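# Push three counters through the high-end wall slot

## Task

Slide all three counters along the board and through the opening in the wall at its raised end.

## Robot and tools

Robot: two arms, left_arm (base near y = +0.47 m) and right_arm (base near y = -0.50 m), both at the table edge and facing +x. The right arm has a right hand and the left arm has a mirrored left hand. Each hand has index, middle and ring fingers plus a thumb, driven by sixteen motors. A camera stand behind the arms carries cam_high. Each wrist also has its own camera: cam_left_wrist and cam_right_wrist, each 896x504.

Frames: the scene frame has its origin at table-top height, midway between the two arms. +x points out over the table, +z points up, and +y points toward left_arm. Reported positions (metres), orientation quaternions (wxyz) and velocities are all in this frame. Motion offsets are different: they use the current Hand target's own axes. Those axes are +z along the straight fingers toward the tips, +y out of the palm face, and +x across the palm. On the right hand +x points away from the thumb, and on the left hand it points toward the thumb. The hand point sits slightly out from the palm near the finger knuckles. A rigid mast on the palm side of the wrist can strike objects.

Row layout (shared by execute_actions and move): one flat list of 48 numbers covering both arms, each in [-1, 1].
- Numbers 1 to 6: left arm dx, dy, dz, rx, ry, rz. These are an offset from the left arm's Hand target, not a pose. 1.0 equals 0.6 m for dx, dy, dz, and 180 degrees for rx, ry, rz, which together form a rotation vector.
- Numbers 7 to 22: left hand motor goals, in this order: index_mcp, index_abd, index_pip, index_dip, middle_mcp, middle_abd, middle_pip, middle_dip, ring_mcp, ring_abd, ring_pip, ring_dip, thumb_cmc, thumb_axl, thumb_mcp, thumb_ipl. These are absolute hinge goals scaled between each hinge's stops. Straight is about +0.75 for mcp, 0 for abd, +0.58 for pip, +0.70 for dip, +0.71 for thumb_cmc, +0.68 for thumb_axl, +0.23 for thumb_mcp and +0.17 for thumb_ipl. Moving toward -1 curls or bends the digit.
- Number 23: current_limit (-1 means 0 mA, +1 means 550 mA).
- Number 24: speed (the hinge rate is (speed+1)/2 of 8.5 rad/s).
- Numbers 25 to 48: the same 24 values for the right arm.
A zero in a hand column is treated as a goal. To keep a hand as it is, copy back its hand_goal, hand_current_limit and hand_speed. Sending six zero pose numbers re-requests that arm's Hand target and holds it there.

execute_actions(actions, cameras): actions is a list of actions. Each action is a table of up to 15 rows, and each row lasts 1/30 s. Every row's offset counts from the Hand target as it was when that action began. Offsets do not build on earlier rows, but the next action starts from the new target. If a table has fewer than 15 rows, its last row repeats. An empty actions list returns the full state plus all cameras. cameras takes names, ["all"] or [].

move(target, speed, blend, stop_force, zero, blocking, cameras): drives each hand point in a straight line toward target. target is one 48-number row, or a list of up to 15 rows, and every row's offsets count from the same starting Hand targets.
- speed: m/s, from 0.002 to 3.6, default 0.25. It can be given once, or once per target.
- blend: metres used to round corners in a list; 0 means stop at each target.
- stop_force: 3 to 120 N. A path ends when the wrist sensor feels that much push against the motion. It cannot be used with blocking=false. Leave it out when you are pulling away from something you are pressing on.
- zero: when true, the sensor is re-zeroed before the move.
- The whole move is capped at 10 s.
- Moves do not avoid obstacles. Hand points lag behind the path and can overshoot.
- Route around an arm's own base, not close past it.
- Its result adds a move: line giving the outcome (done, off_target, moving, held, fault) and which limits acted. limits=paced means the command was clipped.

Other tools:
- wait(seconds 0 to 10): lets the scene run, or lets a move keep going.
- stop: brakes the running move.
- zoom_image(camera, region [x0,y0,x1,y1] in pixels, at most 504x504): zooms the latest image from that camera.
- zero_wrist_force(arm): zeroes that arm's wrist force sensor.


Results:
- Hand target: the last commanded pose after clipping, which is the base for the next offsets. The hand often rests a little short of it. Send the missing distance, or any new action, to close the gap.
- Joint positions, velocities and torques: torques include the arm's own weight.
- Wrist force and torque: in the end effector's axes, plus a line for the peak since the last reading.
- Hand fields, one entry per motor in the order above: hand_goal, hand_measured, hand_current_ma, and hand_state (moving, goal, blocked or overload).
- Motor temperatures, and MOTOR HOT or FAULT lines.
The controller clips orientation to within 32 degrees of the measured one on each step. Arm commands are smoothed, and the motion trails them by about 0.1 to 0.2 s.

Avoid:
- Counters leaving the table. Anything falling off, or pushed hard, costs the scene.
- Contact between the two arms, including one hand gripping the other. A clearance check helps, but it is not reliable.
- Firm pushes past contact. An arm is stiff, and about 150 N of outside force, or a joint reaching its torque limit, faults that arm for 10 s. Wrist joints allow only around 10 N m. Use slow moves with stop_force near surfaces.
- Current of 495 mA or more for 5 s, which shuts a hand motor down.
- Long stretched holds, which overheat motors and trigger a brake stop at 85 degrees C.
Use gentle, slow pushes with the fingertips or palm to steer the counters into the slot.

Each tool is called after "Call:" as name([rows], argument=value, ...), one row to a line, values as JSON.

## Session

Call:
execute_actions(actions=[])

Scene clock: 0.00 s.
left_arm: end_effector_position=(+0.3618, +0.5428, +0.2300) hand_goal=(+0.754, +0.000, +0.576, +0.696, +0.754, +0.000, +0.576, +0.696, +0.754, +0.000, +0.576, +0.696, +0.714, +0.678, +0.226, +0.168) hand_measured=(+0.754, +0.000, +0.576, +0.696, +0.754, +0.000, +0.576, +0.696, +0.754, +0.000, +0.576, +0.696, +0.714, +0.678, +0.226, +0.168) hand_current_ma=(+0, +0, +0, +0, +0, +0, +0, +0, +0, +0, +0, +0, +0, +0, +0, +0) hand_state=(overload, goal, goal, goal, goal, goal, goal, goal, goal, goal, goal, goal, goal, goal, goal, goal) hand_current_limit=0.40 hand_speed=-0.60 end_effector_quat_wxyz=(+0.000, +0.018, +1.000, +0.000) | right_arm: end_effector_position=(+0.4040, -0.5852, +0.2300) hand_goal=(+0.754, +0.000, +0.576, +0.696, +0.754, +0.000, +0.576, +0.696, +0.754, +0.000, +0.576, +0.696, +0.714, +0.678, +0.226, +0.168) hand_measured=(+0.754, +0.000, +0.576, +0.696, +0.754, +0.000, +0.576, +0.696, +0.754, +0.000, +0.576, +0.696, +0.714, +0.678, +0.226, +0.168) hand_current_ma=(+0, +0, +0, +0, +0, +0, +0, +0, +0, +0, +0, +0, +0, +0, +0, +0) hand_state=(goal, goal, goal, goal, goal, goal, goal, goal, goal, goal, goal, goal, goal, goal, goal, goal) hand_current_limit=0.40 hand_speed=-0.60 end_effector_quat_wxyz=(+0.000, +1.000, +0.006, +0.000)
Joint positions: left_arm=[3.458 -1.419 -2.042 -1.252 1.571 -1.255] | right_arm=[-0.316 -1.723 2.042 -1.89 -1.571 1.255]
Joint velocities: within noise
Joint torques (N m): no reading
Motor temperatures (°C): left_arm=[25 36 33 38 36 44] | right_arm=[26 30 31 39 38 37]
Wrist force (N): no reading
Wrist torque (N m): no reading
Wrist force, peak (N): no reading
Hand target: left_arm +0.3618, +0.5428, +0.2300; +0.000, +0.018, +1.000, +0.000 | right_arm +0.4040, -0.5852, +0.2300; +0.000, +1.000, +0.006, +0.000

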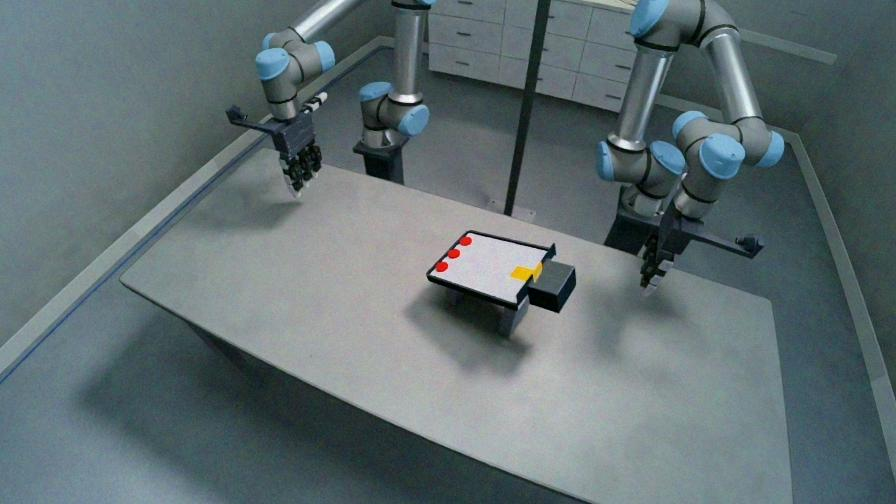

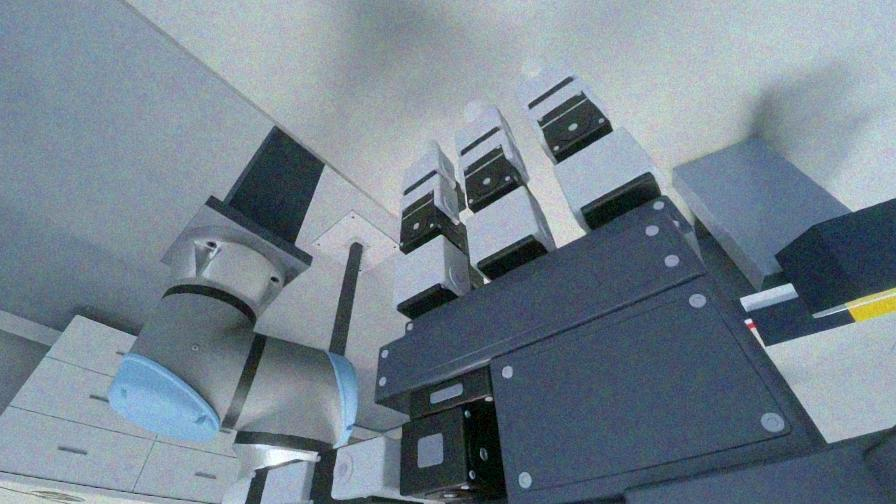

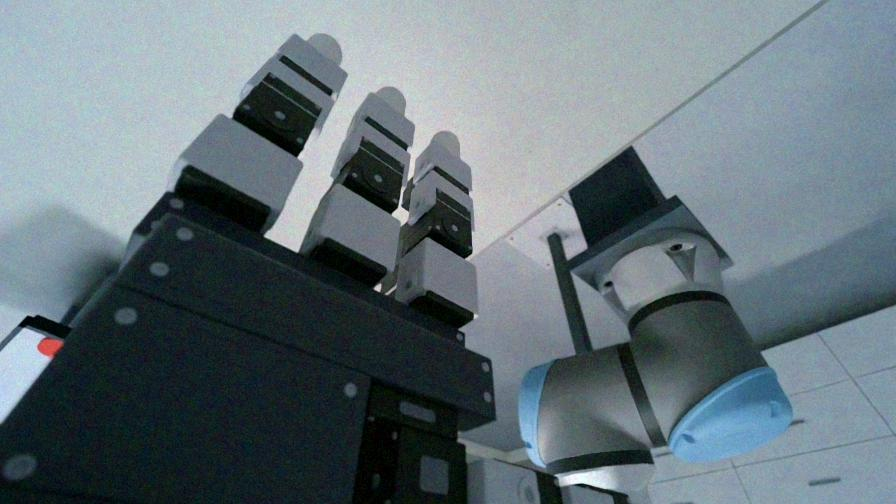

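Call:
zoom_image(camera="cam_high", region=[400, 210, 610, 350])

Call:
zoom_image(camera="cam_high", region=[500, 230, 600, 330])

Call:
zoom_image(camera="cam_high", region=[415, 220, 515, 300])

Call:
zoom_image(camera="cam_left_wrist", region=[640, 100, 896, 504])

Call:
zoom_image(camera="cam_right_wrist", region=[0, 250, 200, 504])

Scaled by 2.400.

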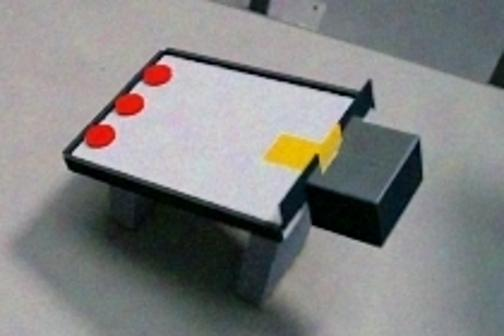

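Scaled by 5.040.

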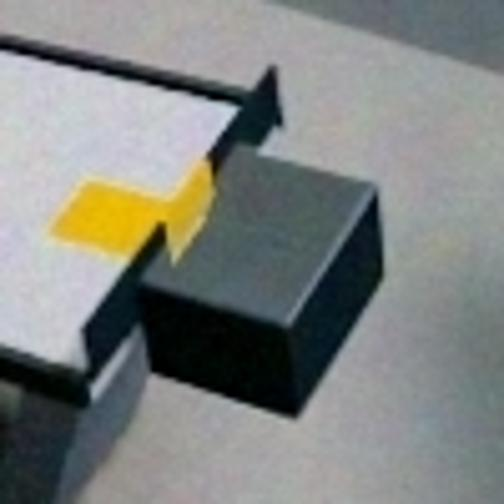

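Scaled by 5.040.

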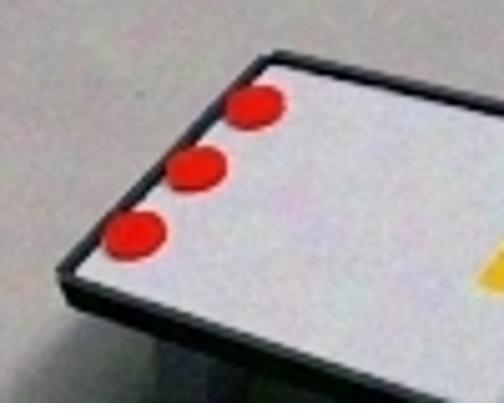

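Scaled by 1.248.

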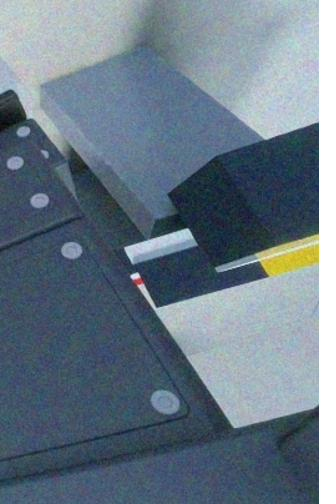

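Scaled by 1.984.

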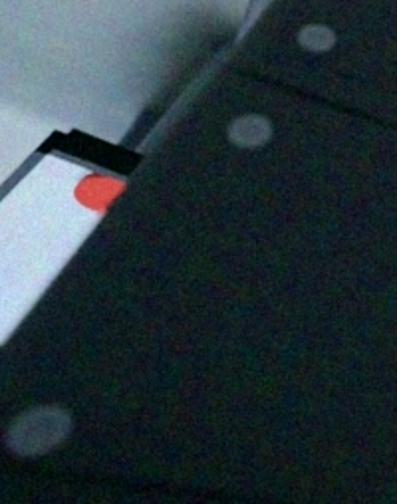

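Call:
move(target=[0,0,-0.25,0,0,-0.5,0.754,0,0.576,0.696,0.754,0,0.576,0.696,0.754,0,0.576,0.696,0.714,0.678,0.226,0.168,0.4,-0.6,0,-0.275,-0.283,0,0,0.5,0.754,0,0.576,0.696,0.754,0,0.576,0.696,0.754,0,0.576,0.696,0.714,0.678,0.226,0.168,0.4,-0.6], speed=0.4, cameras=["all"])

Scene clock: 9.67 s.
left_arm: end_effector_position=(+0.3618, +0.5428, +0.3800) hand_goal=(+0.754, +0.000, +0.576, +0.696, +0.754, +0.000, +0.576, +0.696, +0.754, +0.000, +0.576, +0.696, +0.714, +0.678, +0.226, +0.168) hand_measured=(+0.754, +0.000, +0.576, +0.696, +0.754, +0.000, +0.576, +0.696, +0.754, +0.000, +0.576, +0.696, +0.714, +0.678, +0.224, +0.168) hand_current_ma=(+0, +0, +2, +0, -3, +0, +2, +0, -3, +0, +2, +0, +1, -2, -11, -1) hand_state=(overload, goal, goal, goal, goal, goal, goal, goal, goal, goal, goal, goal, goal, goal, goal, goal) hand_current_limit=0.40 hand_speed=-0.60 end_effector_quat_wxyz=(+0.000, +0.694, -0.720, +0.000) | right_arm: end_effector_position=(+0.4018, -0.4202, +0.3998) hand_goal=(+0.754, +0.000, +0.576, +0.696, +0.754, +0.000, +0.576, +0.696, +0.754, +0.000, +0.576, +0.696, +0.714, +0.678, +0.226, +0.168) hand_measured=(+0.754, +0.000, +0.576, +0.696, +0.754, +0.000, +0.576, +0.696, +0.754, +0.000, +0.576, +0.696, +0.714, +0.678, +0.224, +0.168) hand_current_ma=(-2, +0, +2, +0, -2, +0, +2, +0, -2, +0, +2, +0, +1, -2, -9, -1) hand_state=(goal, goal, goal, goal, goal, goal, goal, goal, goal, goal, goal, goal, goal, goal, goal, goal) hand_current_limit=0.40 hand_speed=-0.60 end_effector_quat_wxyz=(+0.000, +0.712, -0.702, +0.000)
Joint positions: left_arm=[3.626 -1.556 -1.529 -1.627 1.571 -2.657] | right_arm=[-0.157 -1.602 1.495 -1.463 -1.571 2.984]
Joint torques (N m): left_arm=[-12.15 13.41 19.24 5.2 0.12 -1.65] | right_arm=[-3.7 -25.23 -20.97 -2.53 -0.7 2.43]
Wrist force (N): left_arm=[0.4 0.3 -0.1] | right_arm=[-0.1 0.1 -0.2]
Wrist torque (N m): left_arm=[0.03 -0.05 -0.05] | right_arm=[0.01 0.01 0.02]
Wrist force, peak (N): left_arm=[0.5 0.1 0.9] | right_arm=[-0.4 0.8 0.4]
Hand target: left_arm +0.3618, +0.5428, +0.3800; +0.000, +0.695, -0.719, +0.000 | right_arm +0.4018, -0.4202, +0.3998; +0.000, +0.712, -0.703, +0.000
Off the commanded pose: left_arm 0.000 m, 0 deg | right_arm 0.000 m, 0 deg.
move: done
camera_calibration:
cam_left_wrist: T_world_to_cam=[[0.64281, 0.764244, 0.0522168, -0.706748], [0.510642, -0.478319, 0.714462, -0.243627], [0.571, -0.432599, -0.697723, 0.416471], [0, 0, 0, 1]] pos_world=[0.340906, 0.603762, 0.501547]
cam_right_wrist: T_world_to_cam=[[-0.662212, 0.749246, -0.0102957, 0.616828], [0.521718, 0.470889, 0.711389, -0.337766], [0.537853, 0.465718, -0.702723, 0.384314], [0, 0, 0, 1]] pos_world=[0.377984, -0.482088, 0.5167]

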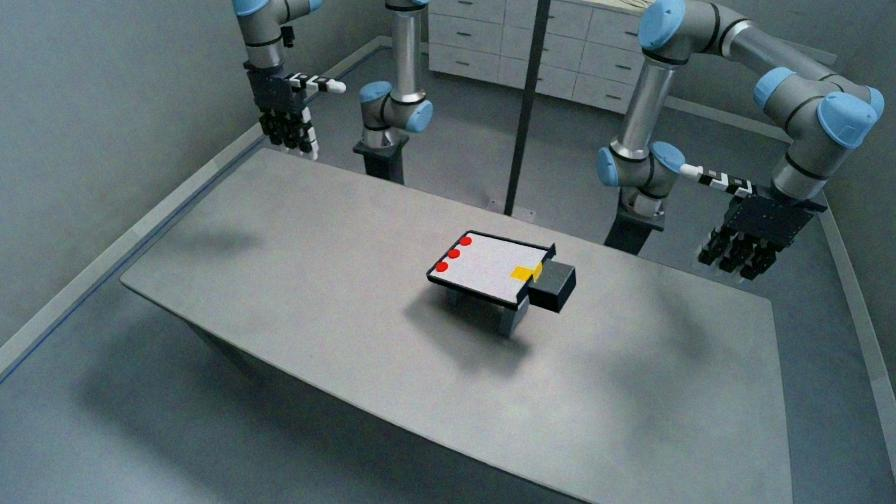

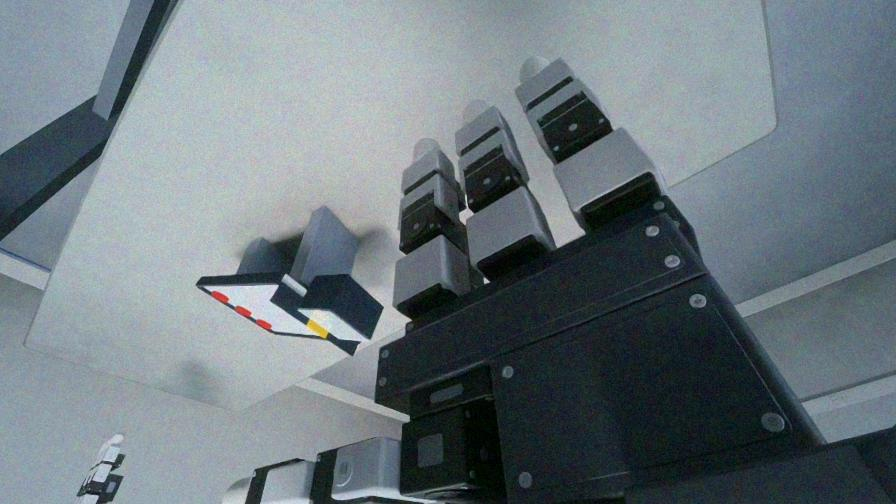

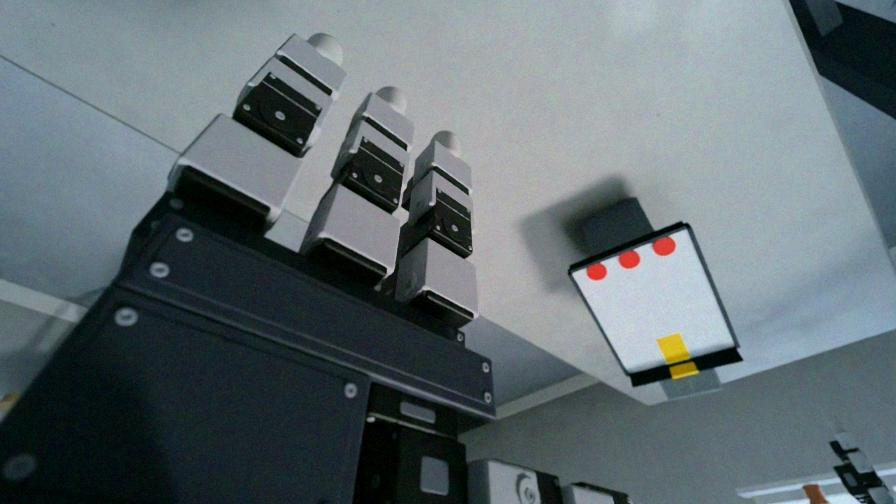

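Call:
zoom_image(camera="cam_right_wrist", region=[560, 210, 750, 400])

Call:
zoom_image(camera="cam_right_wrist", region=[615, 320, 755, 410])

Call:
zoom_image(camera="cam_right_wrist", region=[560, 215, 700, 295])

Call:
zoom_image(camera="cam_left_wrist", region=[190, 195, 390, 365])

Call:
zoom_image(camera="cam_left_wrist", region=[270, 260, 390, 365])

Scaled by 2.653.

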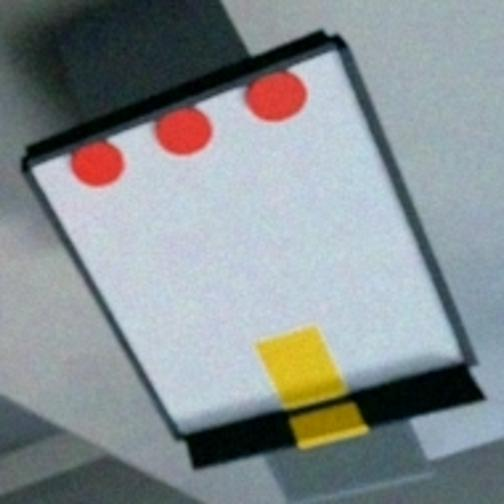

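Scaled by 3.600.

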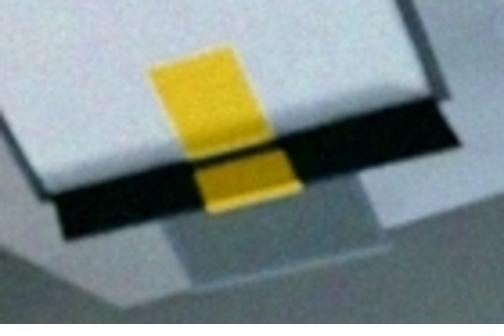

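Scaled by 3.600.

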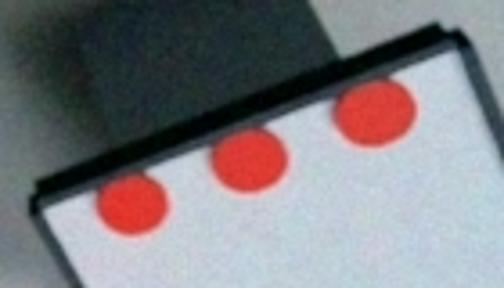

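Scaled by 2.520.

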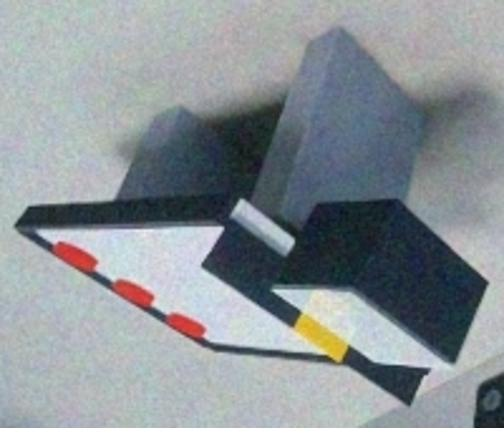

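Scaled by 4.200.

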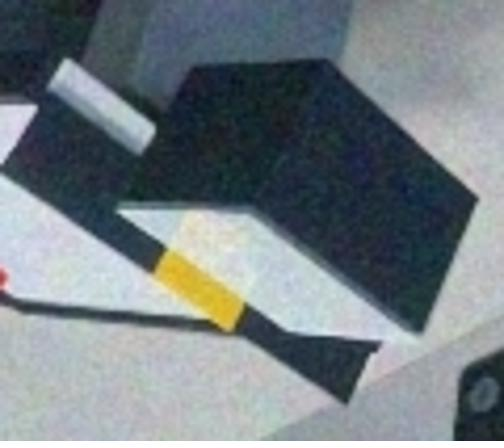

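Call:
zoom_image(camera="cam_high", region=[530, 235, 585, 290])

Call:
zoom_image(camera="cam_left_wrist", region=[295, 295, 385, 355])

Call:
zoom_image(camera="cam_right_wrist", region=[650, 325, 730, 405])

Scaled by 9.164.

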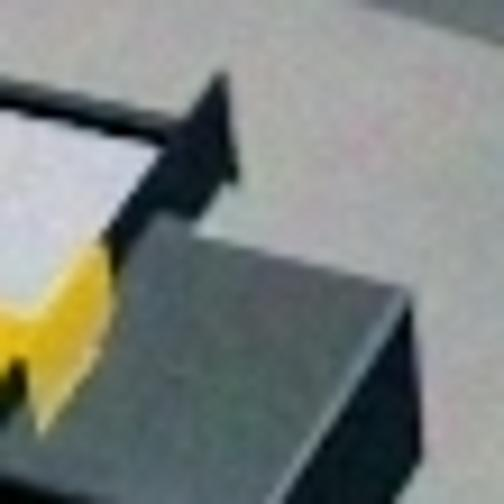

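Scaled by 5.600.

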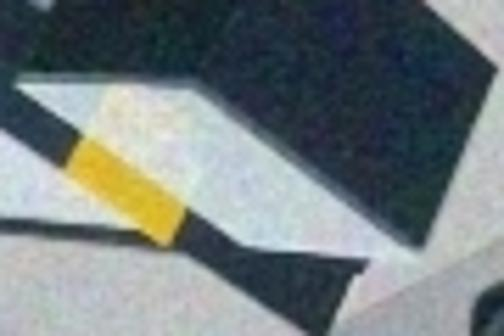

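Scaled by 6.300.

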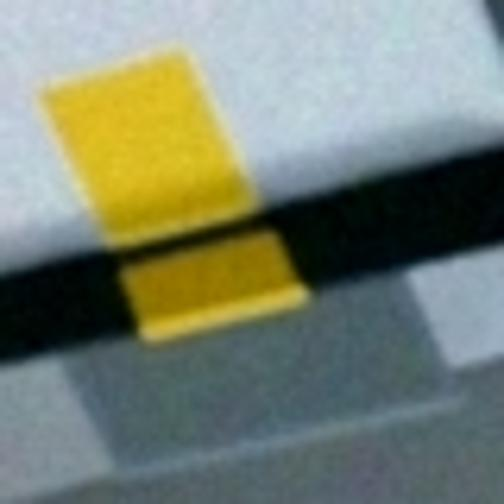

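Call:
move(target=[0,0,0,0,0,0,0.754,0,0.576,0.696,0.754,0,0.576,0.696,0.754,0,0.576,0.696,0.714,0.678,0.226,0.168,0.4,-0.6,-0.4477,-0.1687,0.2,0.3271,-0.2564,-0.3661,0.479,0,0.285,0.406,-0.205,0,-0.591,-0.174,-0.205,0,-0.591,-0.174,0.714,0.678,0.226,0.168,0.4,-0.4], speed=0.3, cameras=["all"])

Scene clock: 42.83 s.
left_arm: end_effector_position=(+0.3618, +0.5428, +0.3800) hand_goal=(+0.754, +0.000, +0.576, +0.696, +0.754, +0.000, +0.576, +0.696, +0.754, +0.000, +0.576, +0.696, +0.714, +0.678, +0.226, +0.168) hand_measured=(+0.754, +0.000, +0.576, +0.696, +0.754, +0.000, +0.576, +0.696, +0.754, +0.000, +0.576, +0.696, +0.714, +0.678, +0.224, +0.168) hand_current_ma=(+0, +0, +2, +0, -3, +0, +2, +0, -3, +0, +2, +0, +1, -2, -11, -1) hand_state=(overload, goal, goal, goal, goal, goal, goal, goal, goal, goal, goal, goal, goal, goal, goal, goal) hand_current_limit=0.40 hand_speed=-0.60 end_effector_quat_wxyz=(+0.000, +0.695, -0.719, +0.000) | right_arm: end_effector_position=(+0.4995, -0.1503, +0.2798) hand_goal=(+0.480, +0.000, +0.286, +0.406, -0.204, +0.000, -0.590, -0.174, -0.204, +0.000, -0.590, -0.174, +0.714, +0.678, +0.226, +0.168) hand_measured=(+0.474, +0.000, +0.288, +0.408, -0.198, +0.000, -0.584, -0.172, -0.200, +0.000, -0.584, -0.172, +0.708, +0.678, +0.224, +0.168) hand_current_ma=(-18, +0, +4, +7, +17, +0, +17, +8, +15, +0, +18, +8, -21, -2, -9, -1) hand_state=(goal, goal, goal, goal, goal, goal, goal, goal, goal, goal, goal, goal, goal, goal, goal, goal) hand_current_limit=0.40 hand_speed=-0.40 end_effector_quat_wxyz=(-0.570, +0.814, -0.094, +0.065)
Joint positions: left_arm=[3.626 -1.556 -1.529 -1.627 1.571 -2.658] | right_arm=[0.059 -1.378 1.926 -2.8 -0.456 2.306]
Joint torques (N m): left_arm=[-11.27 34.92 24.87 5.58 -0.81 -1.29] | right_arm=[-6.84 -27.48 -11.43 -3.28 2.1 -0.84]
Wrist force (N): left_arm=[0.2 0.3 -0.1] | right_arm=[-0.2 0.7 0.5]
Wrist torque (N m): left_arm=[0.03 -0.03 -0.06] | right_arm=[0.41 -0.04 -0.14]
Wrist force, peak (N): left_arm=[0.7 0.4 -0.1] | right_arm=[-0.3 0.8 1.3]
Hand target: left_arm +0.3618, +0.5428, +0.3800; +0.000, +0.695, -0.719, +0.000 | right_arm +0.4995, -0.1503, +0.2798; -0.570, +0.814, -0.093, +0.065
Off the commanded pose: left_arm 0.000 m, 0 deg | right_arm 0.000 m, 0 deg.
move: done
camera_calibration:
cam_left_wrist: T_world_to_cam=[[0.642651, 0.764379, 0.0522042, -0.706693], [0.510739, -0.478199, 0.714472, -0.243785], [0.571091, -0.432493, -0.697714, 0.416328], [0, 0, 0, 1]] pos_world=[0.340906, 0.603662, 0.501547]
cam_right_wrist: T_world_to_cam=[[-0.786886, -0.0362959, -0.616031, 0.591748], [-0.562056, -0.369971, 0.739739, -0.0233782], [-0.254763, 0.928334, 0.270725, 0.314815], [0, 0, 0, 1]] pos_world=[0.532701, -0.279424, 0.2966]

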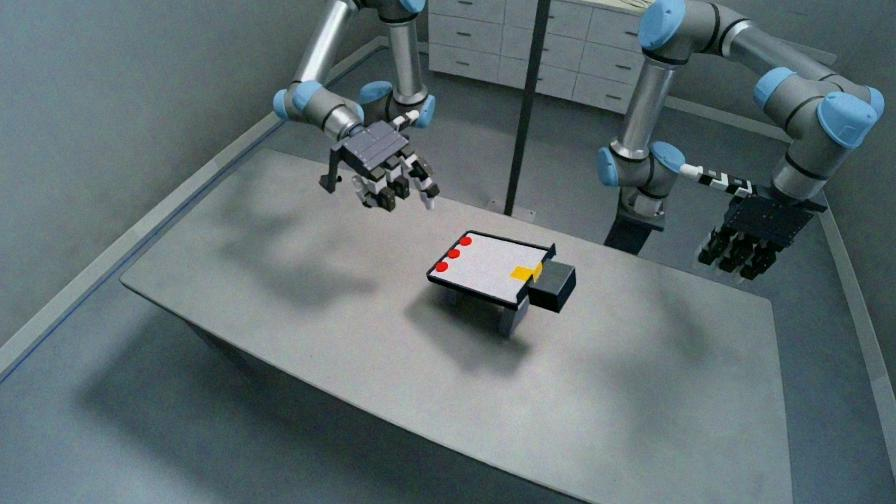

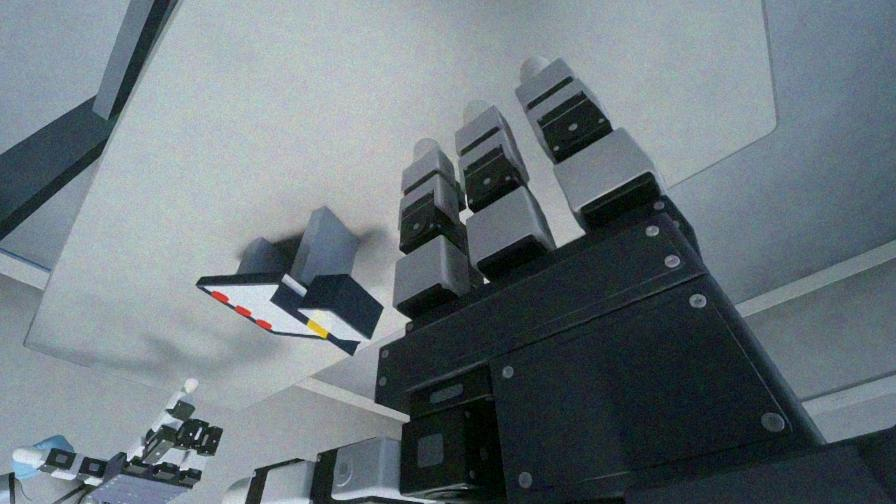

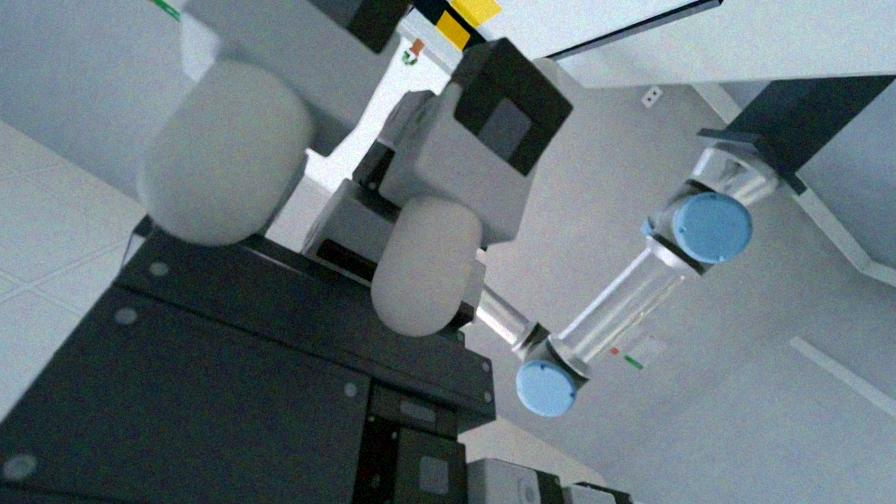

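Call:
zoom_image(camera="cam_high", region=[310, 100, 590, 340])

Call:
zoom_image(camera="cam_high", region=[350, 140, 450, 220])

Scaled by 1.800.

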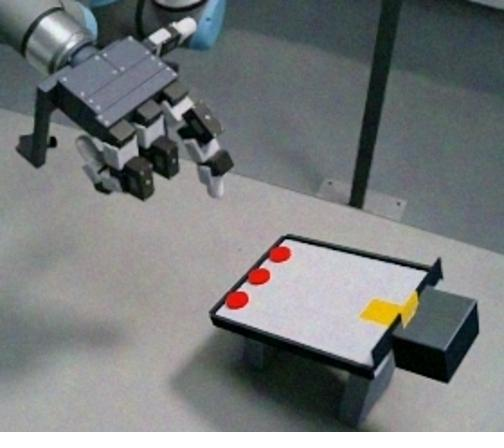

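Scaled by 5.040.

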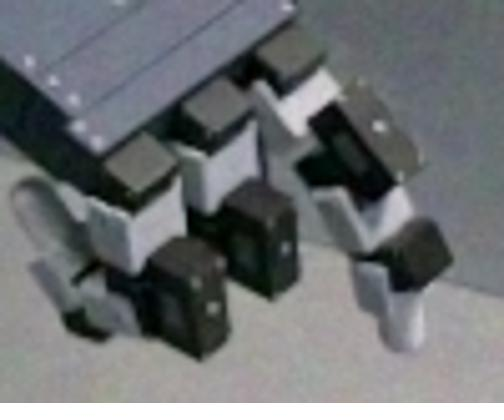

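Call:
move(target=[0,0,0,0,0,0,0.754,0,0.576,0.696,0.754,0,0.576,0.696,0.754,0,0.576,0.696,0.714,0.678,0.226,0.168,0.4,-0.6,0.0022,0.1183,0.1437,0,0,0,0.479,0,0.285,0.406,-0.205,0,-0.591,-0.174,-0.205,0,-0.591,-0.174,0.714,0.678,0.226,0.168,0.4,-0.4], speed=0.2, cameras=["cam_high","cam_left_wrist"])

Call:
zoom_image(camera="cam_high", region=[400, 200, 500, 300])

Call:
zoom_image(camera="cam_left_wrist", region=[180, 200, 340, 360])

Scene clock: 47.17 s.
left_arm: end_effector_position=(+0.3618, +0.5428, +0.3800) hand_goal=(+0.754, +0.000, +0.576, +0.696, +0.754, +0.000, +0.576, +0.696, +0.754, +0.000, +0.576, +0.696, +0.714, +0.678, +0.226, +0.168) hand_measured=(+0.754, +0.000, +0.576, +0.696, +0.754, +0.000, +0.576, +0.696, +0.754, +0.000, +0.576, +0.696, +0.714, +0.678, +0.224, +0.168) hand_current_ma=(+0, +0, +2, +0, -3, +0, +2, +0, -3, +0, +2, +0, +1, -2, -11, -1) hand_state=(overload, goal, goal, goal, goal, goal, goal, goal, goal, goal, goal, goal, goal, goal, goal, goal) hand_current_limit=0.40 hand_speed=-0.60 end_effector_quat_wxyz=(+0.000, +0.695, -0.719, +0.000) | right_arm: end_effector_position=(+0.5137, -0.0953, +0.1837) hand_goal=(+0.480, +0.000, +0.286, +0.406, -0.204, +0.000, -0.590, -0.174, -0.204, +0.000, -0.590, -0.174, +0.714, +0.678, +0.226, +0.168) hand_measured=(+0.474, +0.000, +0.288, +0.408, -0.200, +0.000, -0.584, -0.172, -0.200, +0.000, -0.584, -0.172, +0.706, +0.678, +0.224, +0.168) hand_current_ma=(-21, +0, +4, +7, +12, +0, +17, +8, +10, +0, +18, +8, -23, -2, -9, -1) hand_state=(goal, goal, goal, goal, goal, goal, goal, goal, goal, goal, goal, goal, goal, goal, goal, goal) hand_current_limit=0.40 hand_speed=-0.40 end_effector_quat_wxyz=(-0.570, +0.814, -0.093, +0.065)
Joint positions: left_arm=[3.626 -1.556 -1.529 -1.627 1.571 -2.658] | right_arm=[0.162 -1.126 1.911 -3.178 -0.527 2.466]
Joint torques (N m): left_arm=[-11.76 34.96 22.26 5.41 -0.77 -0.32] | right_arm=[0.4 -31.66 -10.34 -3.47 3.3 -0.74]
Wrist force (N): left_arm=[0.3 0.2 -0.2] | right_arm=[-0.4 0.5 0.7]
Wrist torque (N m): left_arm=[0.02 -0.04 -0.05] | right_arm=[0.35 -0.03 -0.04]
Wrist force, peak (N): left_arm=[0.5 0.7 0.0] | right_arm=[-0.3 1.9 1.9]
Hand target: left_arm +0.3618, +0.5428, +0.3800; +0.000, +0.695, -0.719, +0.000 | right_arm +0.5137, -0.0953, +0.1836; -0.570, +0.814, -0.093, +0.065
Off the commanded pose: left_arm 0.000 m, 0 deg | right_arm 0.000 m, 0 deg.
move: done
camera_calibration:
cam_left_wrist: T_world_to_cam=[[0.642651, 0.764379, 0.0522042, -0.706693], [0.510739, -0.478199, 0.714472, -0.243785], [0.571091, -0.432493, -0.697714, 0.416328], [0, 0, 0, 1]] pos_world=[0.340906, 0.603662, 0.501547]
Images, in order (width x height): cam_high 896x504, cam_left_wrist 896x504.

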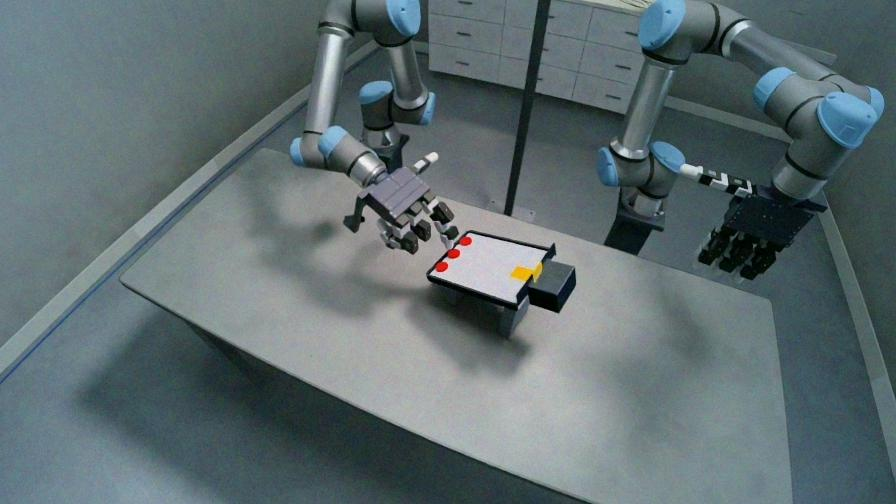

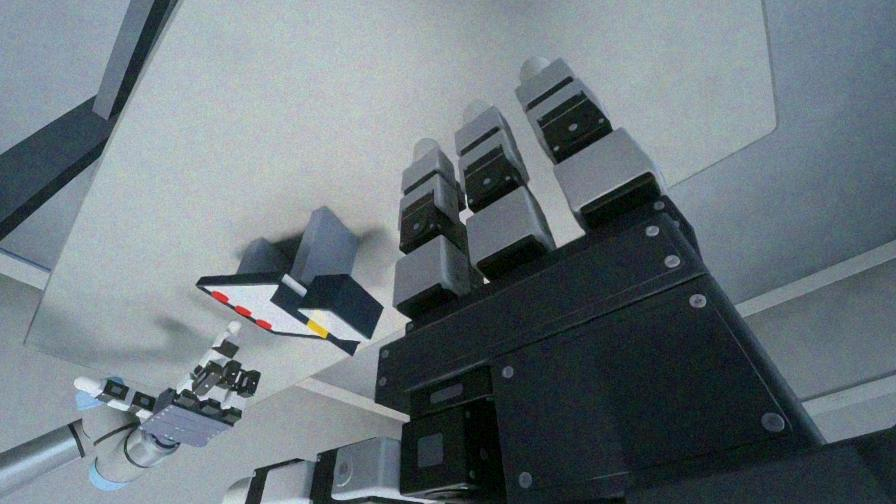

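Scaled by 5.040.

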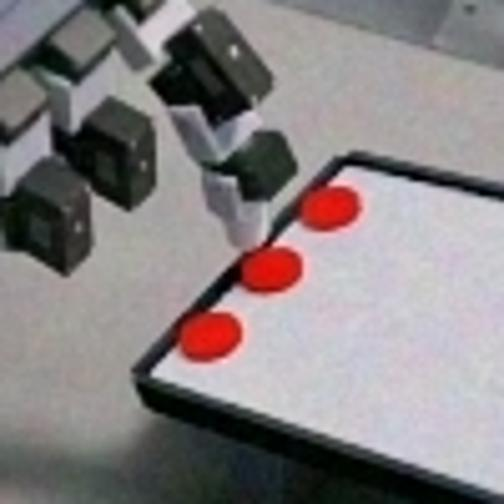

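Scaled by 3.150.

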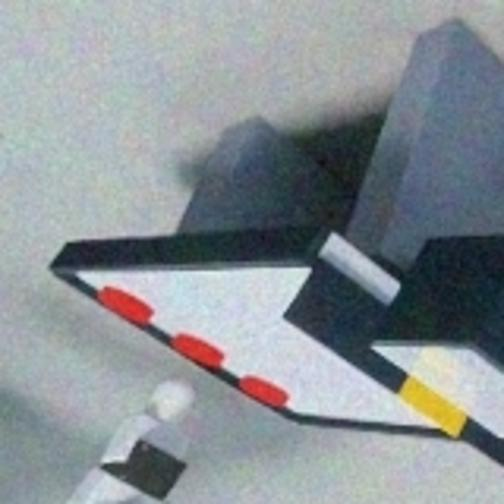

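Call:
move(target=[0,0,0,0,0,0,0.754,0,0.576,0.696,0.754,0,0.576,0.696,0.754,0,0.576,0.696,0.714,0.678,0.226,0.168,0.4,-0.6,-0.0083,0.023,0.0193,0,0,0,0.479,0,0.285,0.406,-0.205,0,-0.591,-0.174,-0.205,0,-0.591,-0.174,0.714,0.678,0.226,0.168,0.4,-0.4], speed=0.08, cameras=["cam_high","cam_left_wrist"])

Call:
zoom_image(camera="cam_high", region=[420, 220, 490, 290])

Call:
zoom_image(camera="cam_left_wrist", region=[190, 260, 290, 360])

Scene clock: 51.23 s.
left_arm: end_effector_position=(+0.3618, +0.5428, +0.3800) hand_goal=(+0.754, +0.000, +0.576, +0.696, +0.754, +0.000, +0.576, +0.696, +0.754, +0.000, +0.576, +0.696, +0.714, +0.678, +0.226, +0.168) hand_measured=(+0.754, +0.000, +0.576, +0.696, +0.754, +0.000, +0.576, +0.696, +0.754, +0.000, +0.576, +0.696, +0.714, +0.678, +0.224, +0.168) hand_current_ma=(+0, +0, +2, +0, -3, +0, +2, +0, -3, +0, +2, +0, +1, -2, -11, -1) hand_state=(overload, goal, goal, goal, goal, goal, goal, goal, goal, goal, goal, goal, goal, goal, goal, goal) hand_current_limit=0.40 hand_speed=-0.60 end_effector_quat_wxyz=(+0.000, +0.695, -0.719, +0.000) | right_arm: end_effector_position=(+0.5101, -0.0882, +0.1666) hand_goal=(+0.480, +0.000, +0.286, +0.406, -0.204, +0.000, -0.590, -0.174, -0.204, +0.000, -0.590, -0.174, +0.714, +0.678, +0.226, +0.168) hand_measured=(+0.504, -0.006, +0.258, +0.374, -0.200, +0.000, -0.584, -0.172, -0.200, +0.000, -0.584, -0.172, +0.706, +0.678, +0.224, +0.168) hand_current_ma=(+89, -18, -103, -119, +12, +0, +17, +8, +10, +0, +18, +8, -23, -2, -9, -1) hand_state=(blocked, goal, blocked, blocked, goal, goal, goal, goal, goal, goal, goal, goal, goal, goal, goal, goal) hand_current_limit=0.40 hand_speed=-0.40 end_effector_quat_wxyz=(-0.570, +0.814, -0.094, +0.065)
Joint positions: left_arm=[3.626 -1.556 -1.529 -1.627 1.571 -2.658] | right_arm=[0.176 -1.091 1.919 -3.238 -0.538 2.485]
Joint torques (N m): left_arm=[-10.88 34.85 18.39 5.53 -0.76 0.45] | right_arm=[-3.21 -41.19 -14.16 0.91 -0.87 -2.31]
Wrist force (N): left_arm=[0.4 0.4 0.2] | right_arm=[0.3 -8.8 -8.2]
Wrist torque (N m): left_arm=[0.02 -0.05 -0.04] | right_arm=[0.96 -0.19 0.03]
Wrist force, peak (N): left_arm=[0.6 0.5 -0.4] | right_arm=[0.0 -12.1 -11.4]
Hand target: left_arm +0.3618, +0.5428, +0.3800; +0.000, +0.695, -0.719, +0.000 | right_arm +0.5102, -0.0882, +0.1667; -0.570, +0.814, -0.093, +0.065
Off the commanded pose: left_arm 0.000 m, 0 deg | right_arm 0.000 m, 0 deg.
move: done
camera_calibration:
cam_left_wrist: T_world_to_cam=[[0.642651, 0.764379, 0.0522042, -0.706693], [0.510739, -0.478199, 0.714472, -0.243785], [0.571091, -0.432493, -0.697714, 0.416328], [0, 0, 0, 1]] pos_world=[0.340906, 0.603662, 0.501547]
Images, in order (width x height): cam_high 896x504, cam_left_wrist 896x504.

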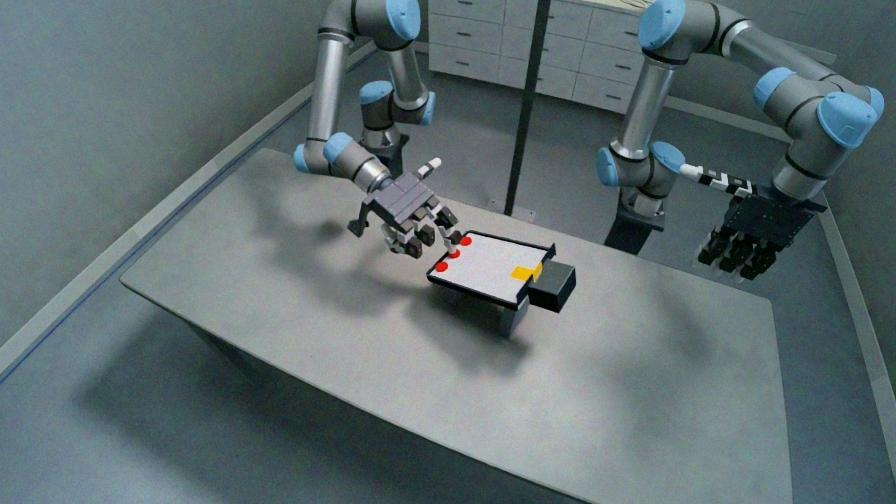

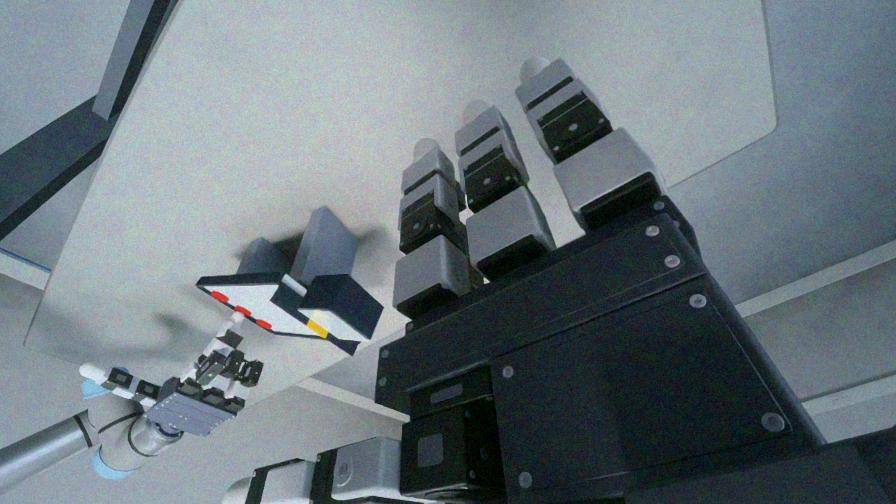

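Scaled by 7.200.

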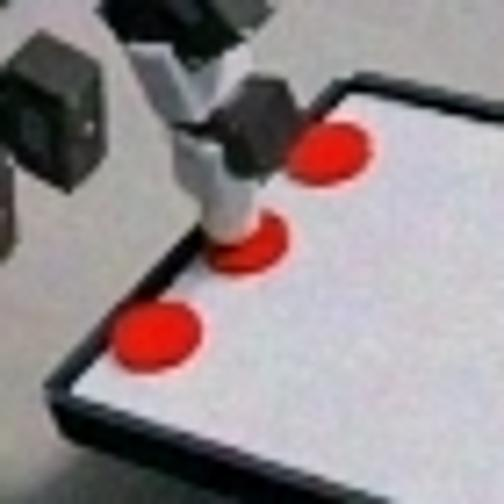

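Scaled by 5.040.

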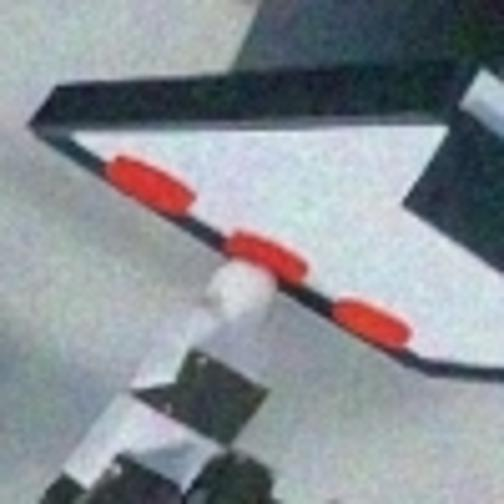

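Call:
move([
  [0,0,0,0,0,0,0.754,0,0.576,0.696,0.754,0,0.576,0.696,0.754,0,0.576,0.696,0.714,0.678,0.226,0.168,0.4,-0.6,0,-0.00255,-0.0021,0,0,0,0.479,0,0.285,0.406,-0.205,0,-0.591,-0.174,-0.205,0,-0.591,-0.174,0.714,0.678,0.226,0.168,0.4,-0.4],
  [0,0,0,0,0,0,0.754,0,0.576,0.696,0.754,0,0.576,0.696,0.754,0,0.576,0.696,0.714,0.678,0.226,0.168,0.4,-0.6,0,-0.0346,0.0362,0,0,0,0.479,0,0.285,0.406,-0.205,0,-0.591,-0.174,-0.205,0,-0.591,-0.174,0.714,0.678,0.226,0.168,0.4,-0.4],
], speed=0.06, cameras=["cam_high","cam_left_wrist"])

Call:
zoom_image(camera="cam_high", region=[420, 220, 490, 290])

Call:
zoom_image(camera="cam_left_wrist", region=[190, 260, 290, 360])

Scene clock: 53.57 s.
left_arm: end_effector_position=(+0.3618, +0.5428, +0.3800) hand_goal=(+0.754, +0.000, +0.576, +0.696, +0.754, +0.000, +0.576, +0.696, +0.754, +0.000, +0.576, +0.696, +0.714, +0.678, +0.226, +0.168) hand_measured=(+0.754, +0.000, +0.576, +0.696, +0.754, +0.000, +0.576, +0.696, +0.754, +0.000, +0.576, +0.696, +0.714, +0.678, +0.224, +0.168) hand_current_ma=(+0, +0, +2, +0, -3, +0, +2, +0, -3, +0, +2, +0, +1, -2, -11, -1) hand_state=(overload, goal, goal, goal, goal, goal, goal, goal, goal, goal, goal, goal, goal, goal, goal, goal) hand_current_limit=0.40 hand_speed=-0.60 end_effector_quat_wxyz=(+0.000, +0.695, -0.719, +0.000) | right_arm: end_effector_position=(+0.5164, -0.0614, +0.1786) hand_goal=(+0.480, +0.000, +0.286, +0.406, -0.204, +0.000, -0.590, -0.174, -0.204, +0.000, -0.590, -0.174, +0.714, +0.678, +0.226, +0.168) hand_measured=(+0.476, -0.002, +0.282, +0.404, -0.200, +0.000, -0.584, -0.172, -0.200, +0.000, -0.584, -0.172, +0.706, +0.678, +0.224, +0.168) hand_current_ma=(-10, -7, -11, -7, +11, +0, +17, +8, +10, +0, +18, +8, -23, -2, -9, -1) hand_state=(moving, goal, goal, goal, goal, goal, goal, goal, goal, goal, goal, goal, goal, goal, goal, goal) hand_current_limit=0.40 hand_speed=-0.40 end_effector_quat_wxyz=(-0.570, +0.814, -0.094, +0.065) end_effector_velocity=(-0.001, -0.001, +0.000) end_effector_angular_velocity=(+0.002, +0.001, +0.003)
Joint positions: left_arm=[3.626 -1.556 -1.529 -1.627 1.571 -2.658] | right_arm=[0.223 -1.07 1.849 -3.238 -0.573 2.542]
Joint velocities: left_arm=[within noise] | right_arm=[-0.002 -0.002 0.005 0 0.004 -0.003]
Joint torques (N m): left_arm=[-10.83 36.21 16.3 5.53 -0.78 1.13] | right_arm=[-6.95 -50.34 -10.34 -2.99 3.69 -1.75]
Wrist force (N): left_arm=[0.3 0.4 -0.3] | right_arm=[-0.4 -0.7 0.0]
Wrist torque (N m): left_arm=[0.06 -0.05 -0.05] | right_arm=[0.40 -0.04 -0.03]
Wrist force, peak (N): left_arm=[0.4 0.5 -0.4] | right_arm=[0.1 -8.9 -8.2]
Hand target: left_arm +0.3618, +0.5428, +0.3800; +0.000, +0.695, -0.719, +0.000 | right_arm +0.5164, -0.0614, +0.1788; -0.570, +0.814, -0.093, +0.065
Off the commanded pose: left_arm 0.000 m, 0 deg | right_arm 0.000 m, 0 deg.
move: done
camera_calibration:
cam_left_wrist: T_world_to_cam=[[0.642651, 0.764379, 0.0522042, -0.706693], [0.510739, -0.478199, 0.714472, -0.243785], [0.571091, -0.432493, -0.697714, 0.416328], [0, 0, 0, 1]] pos_world=[0.340906, 0.603662, 0.501547]
Images, in order (width x height): cam_high 896x504, cam_left_wrist 896x504.

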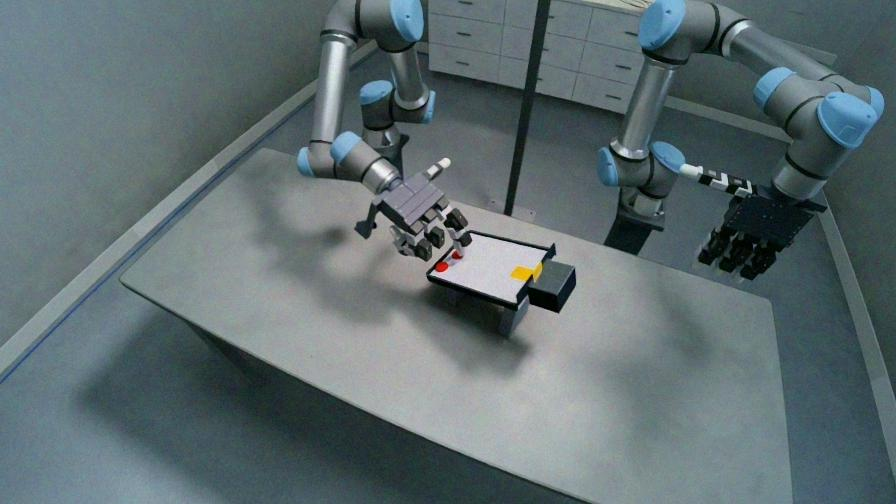

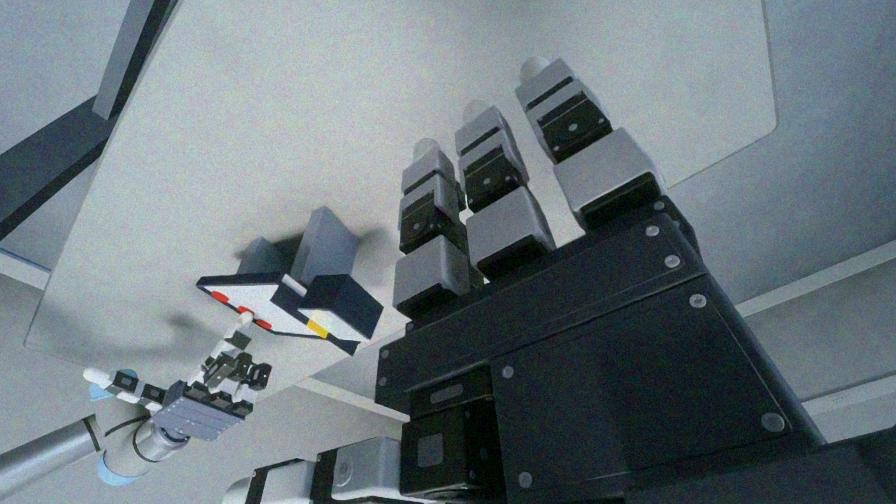

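Scaled by 7.200.

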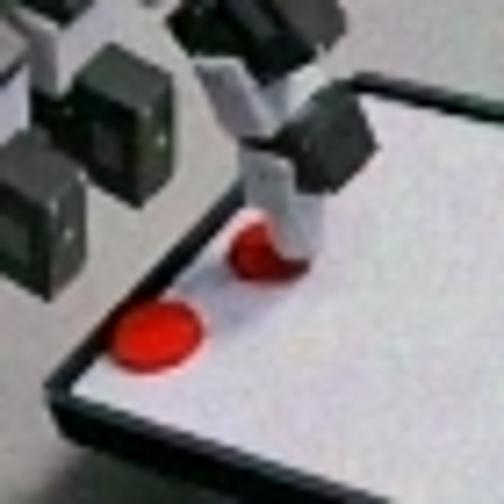

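Scaled by 5.040.

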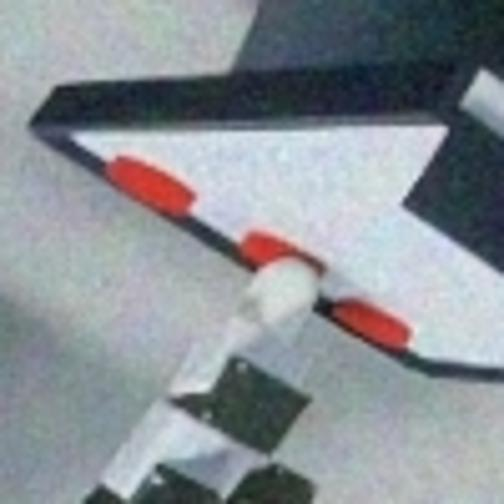

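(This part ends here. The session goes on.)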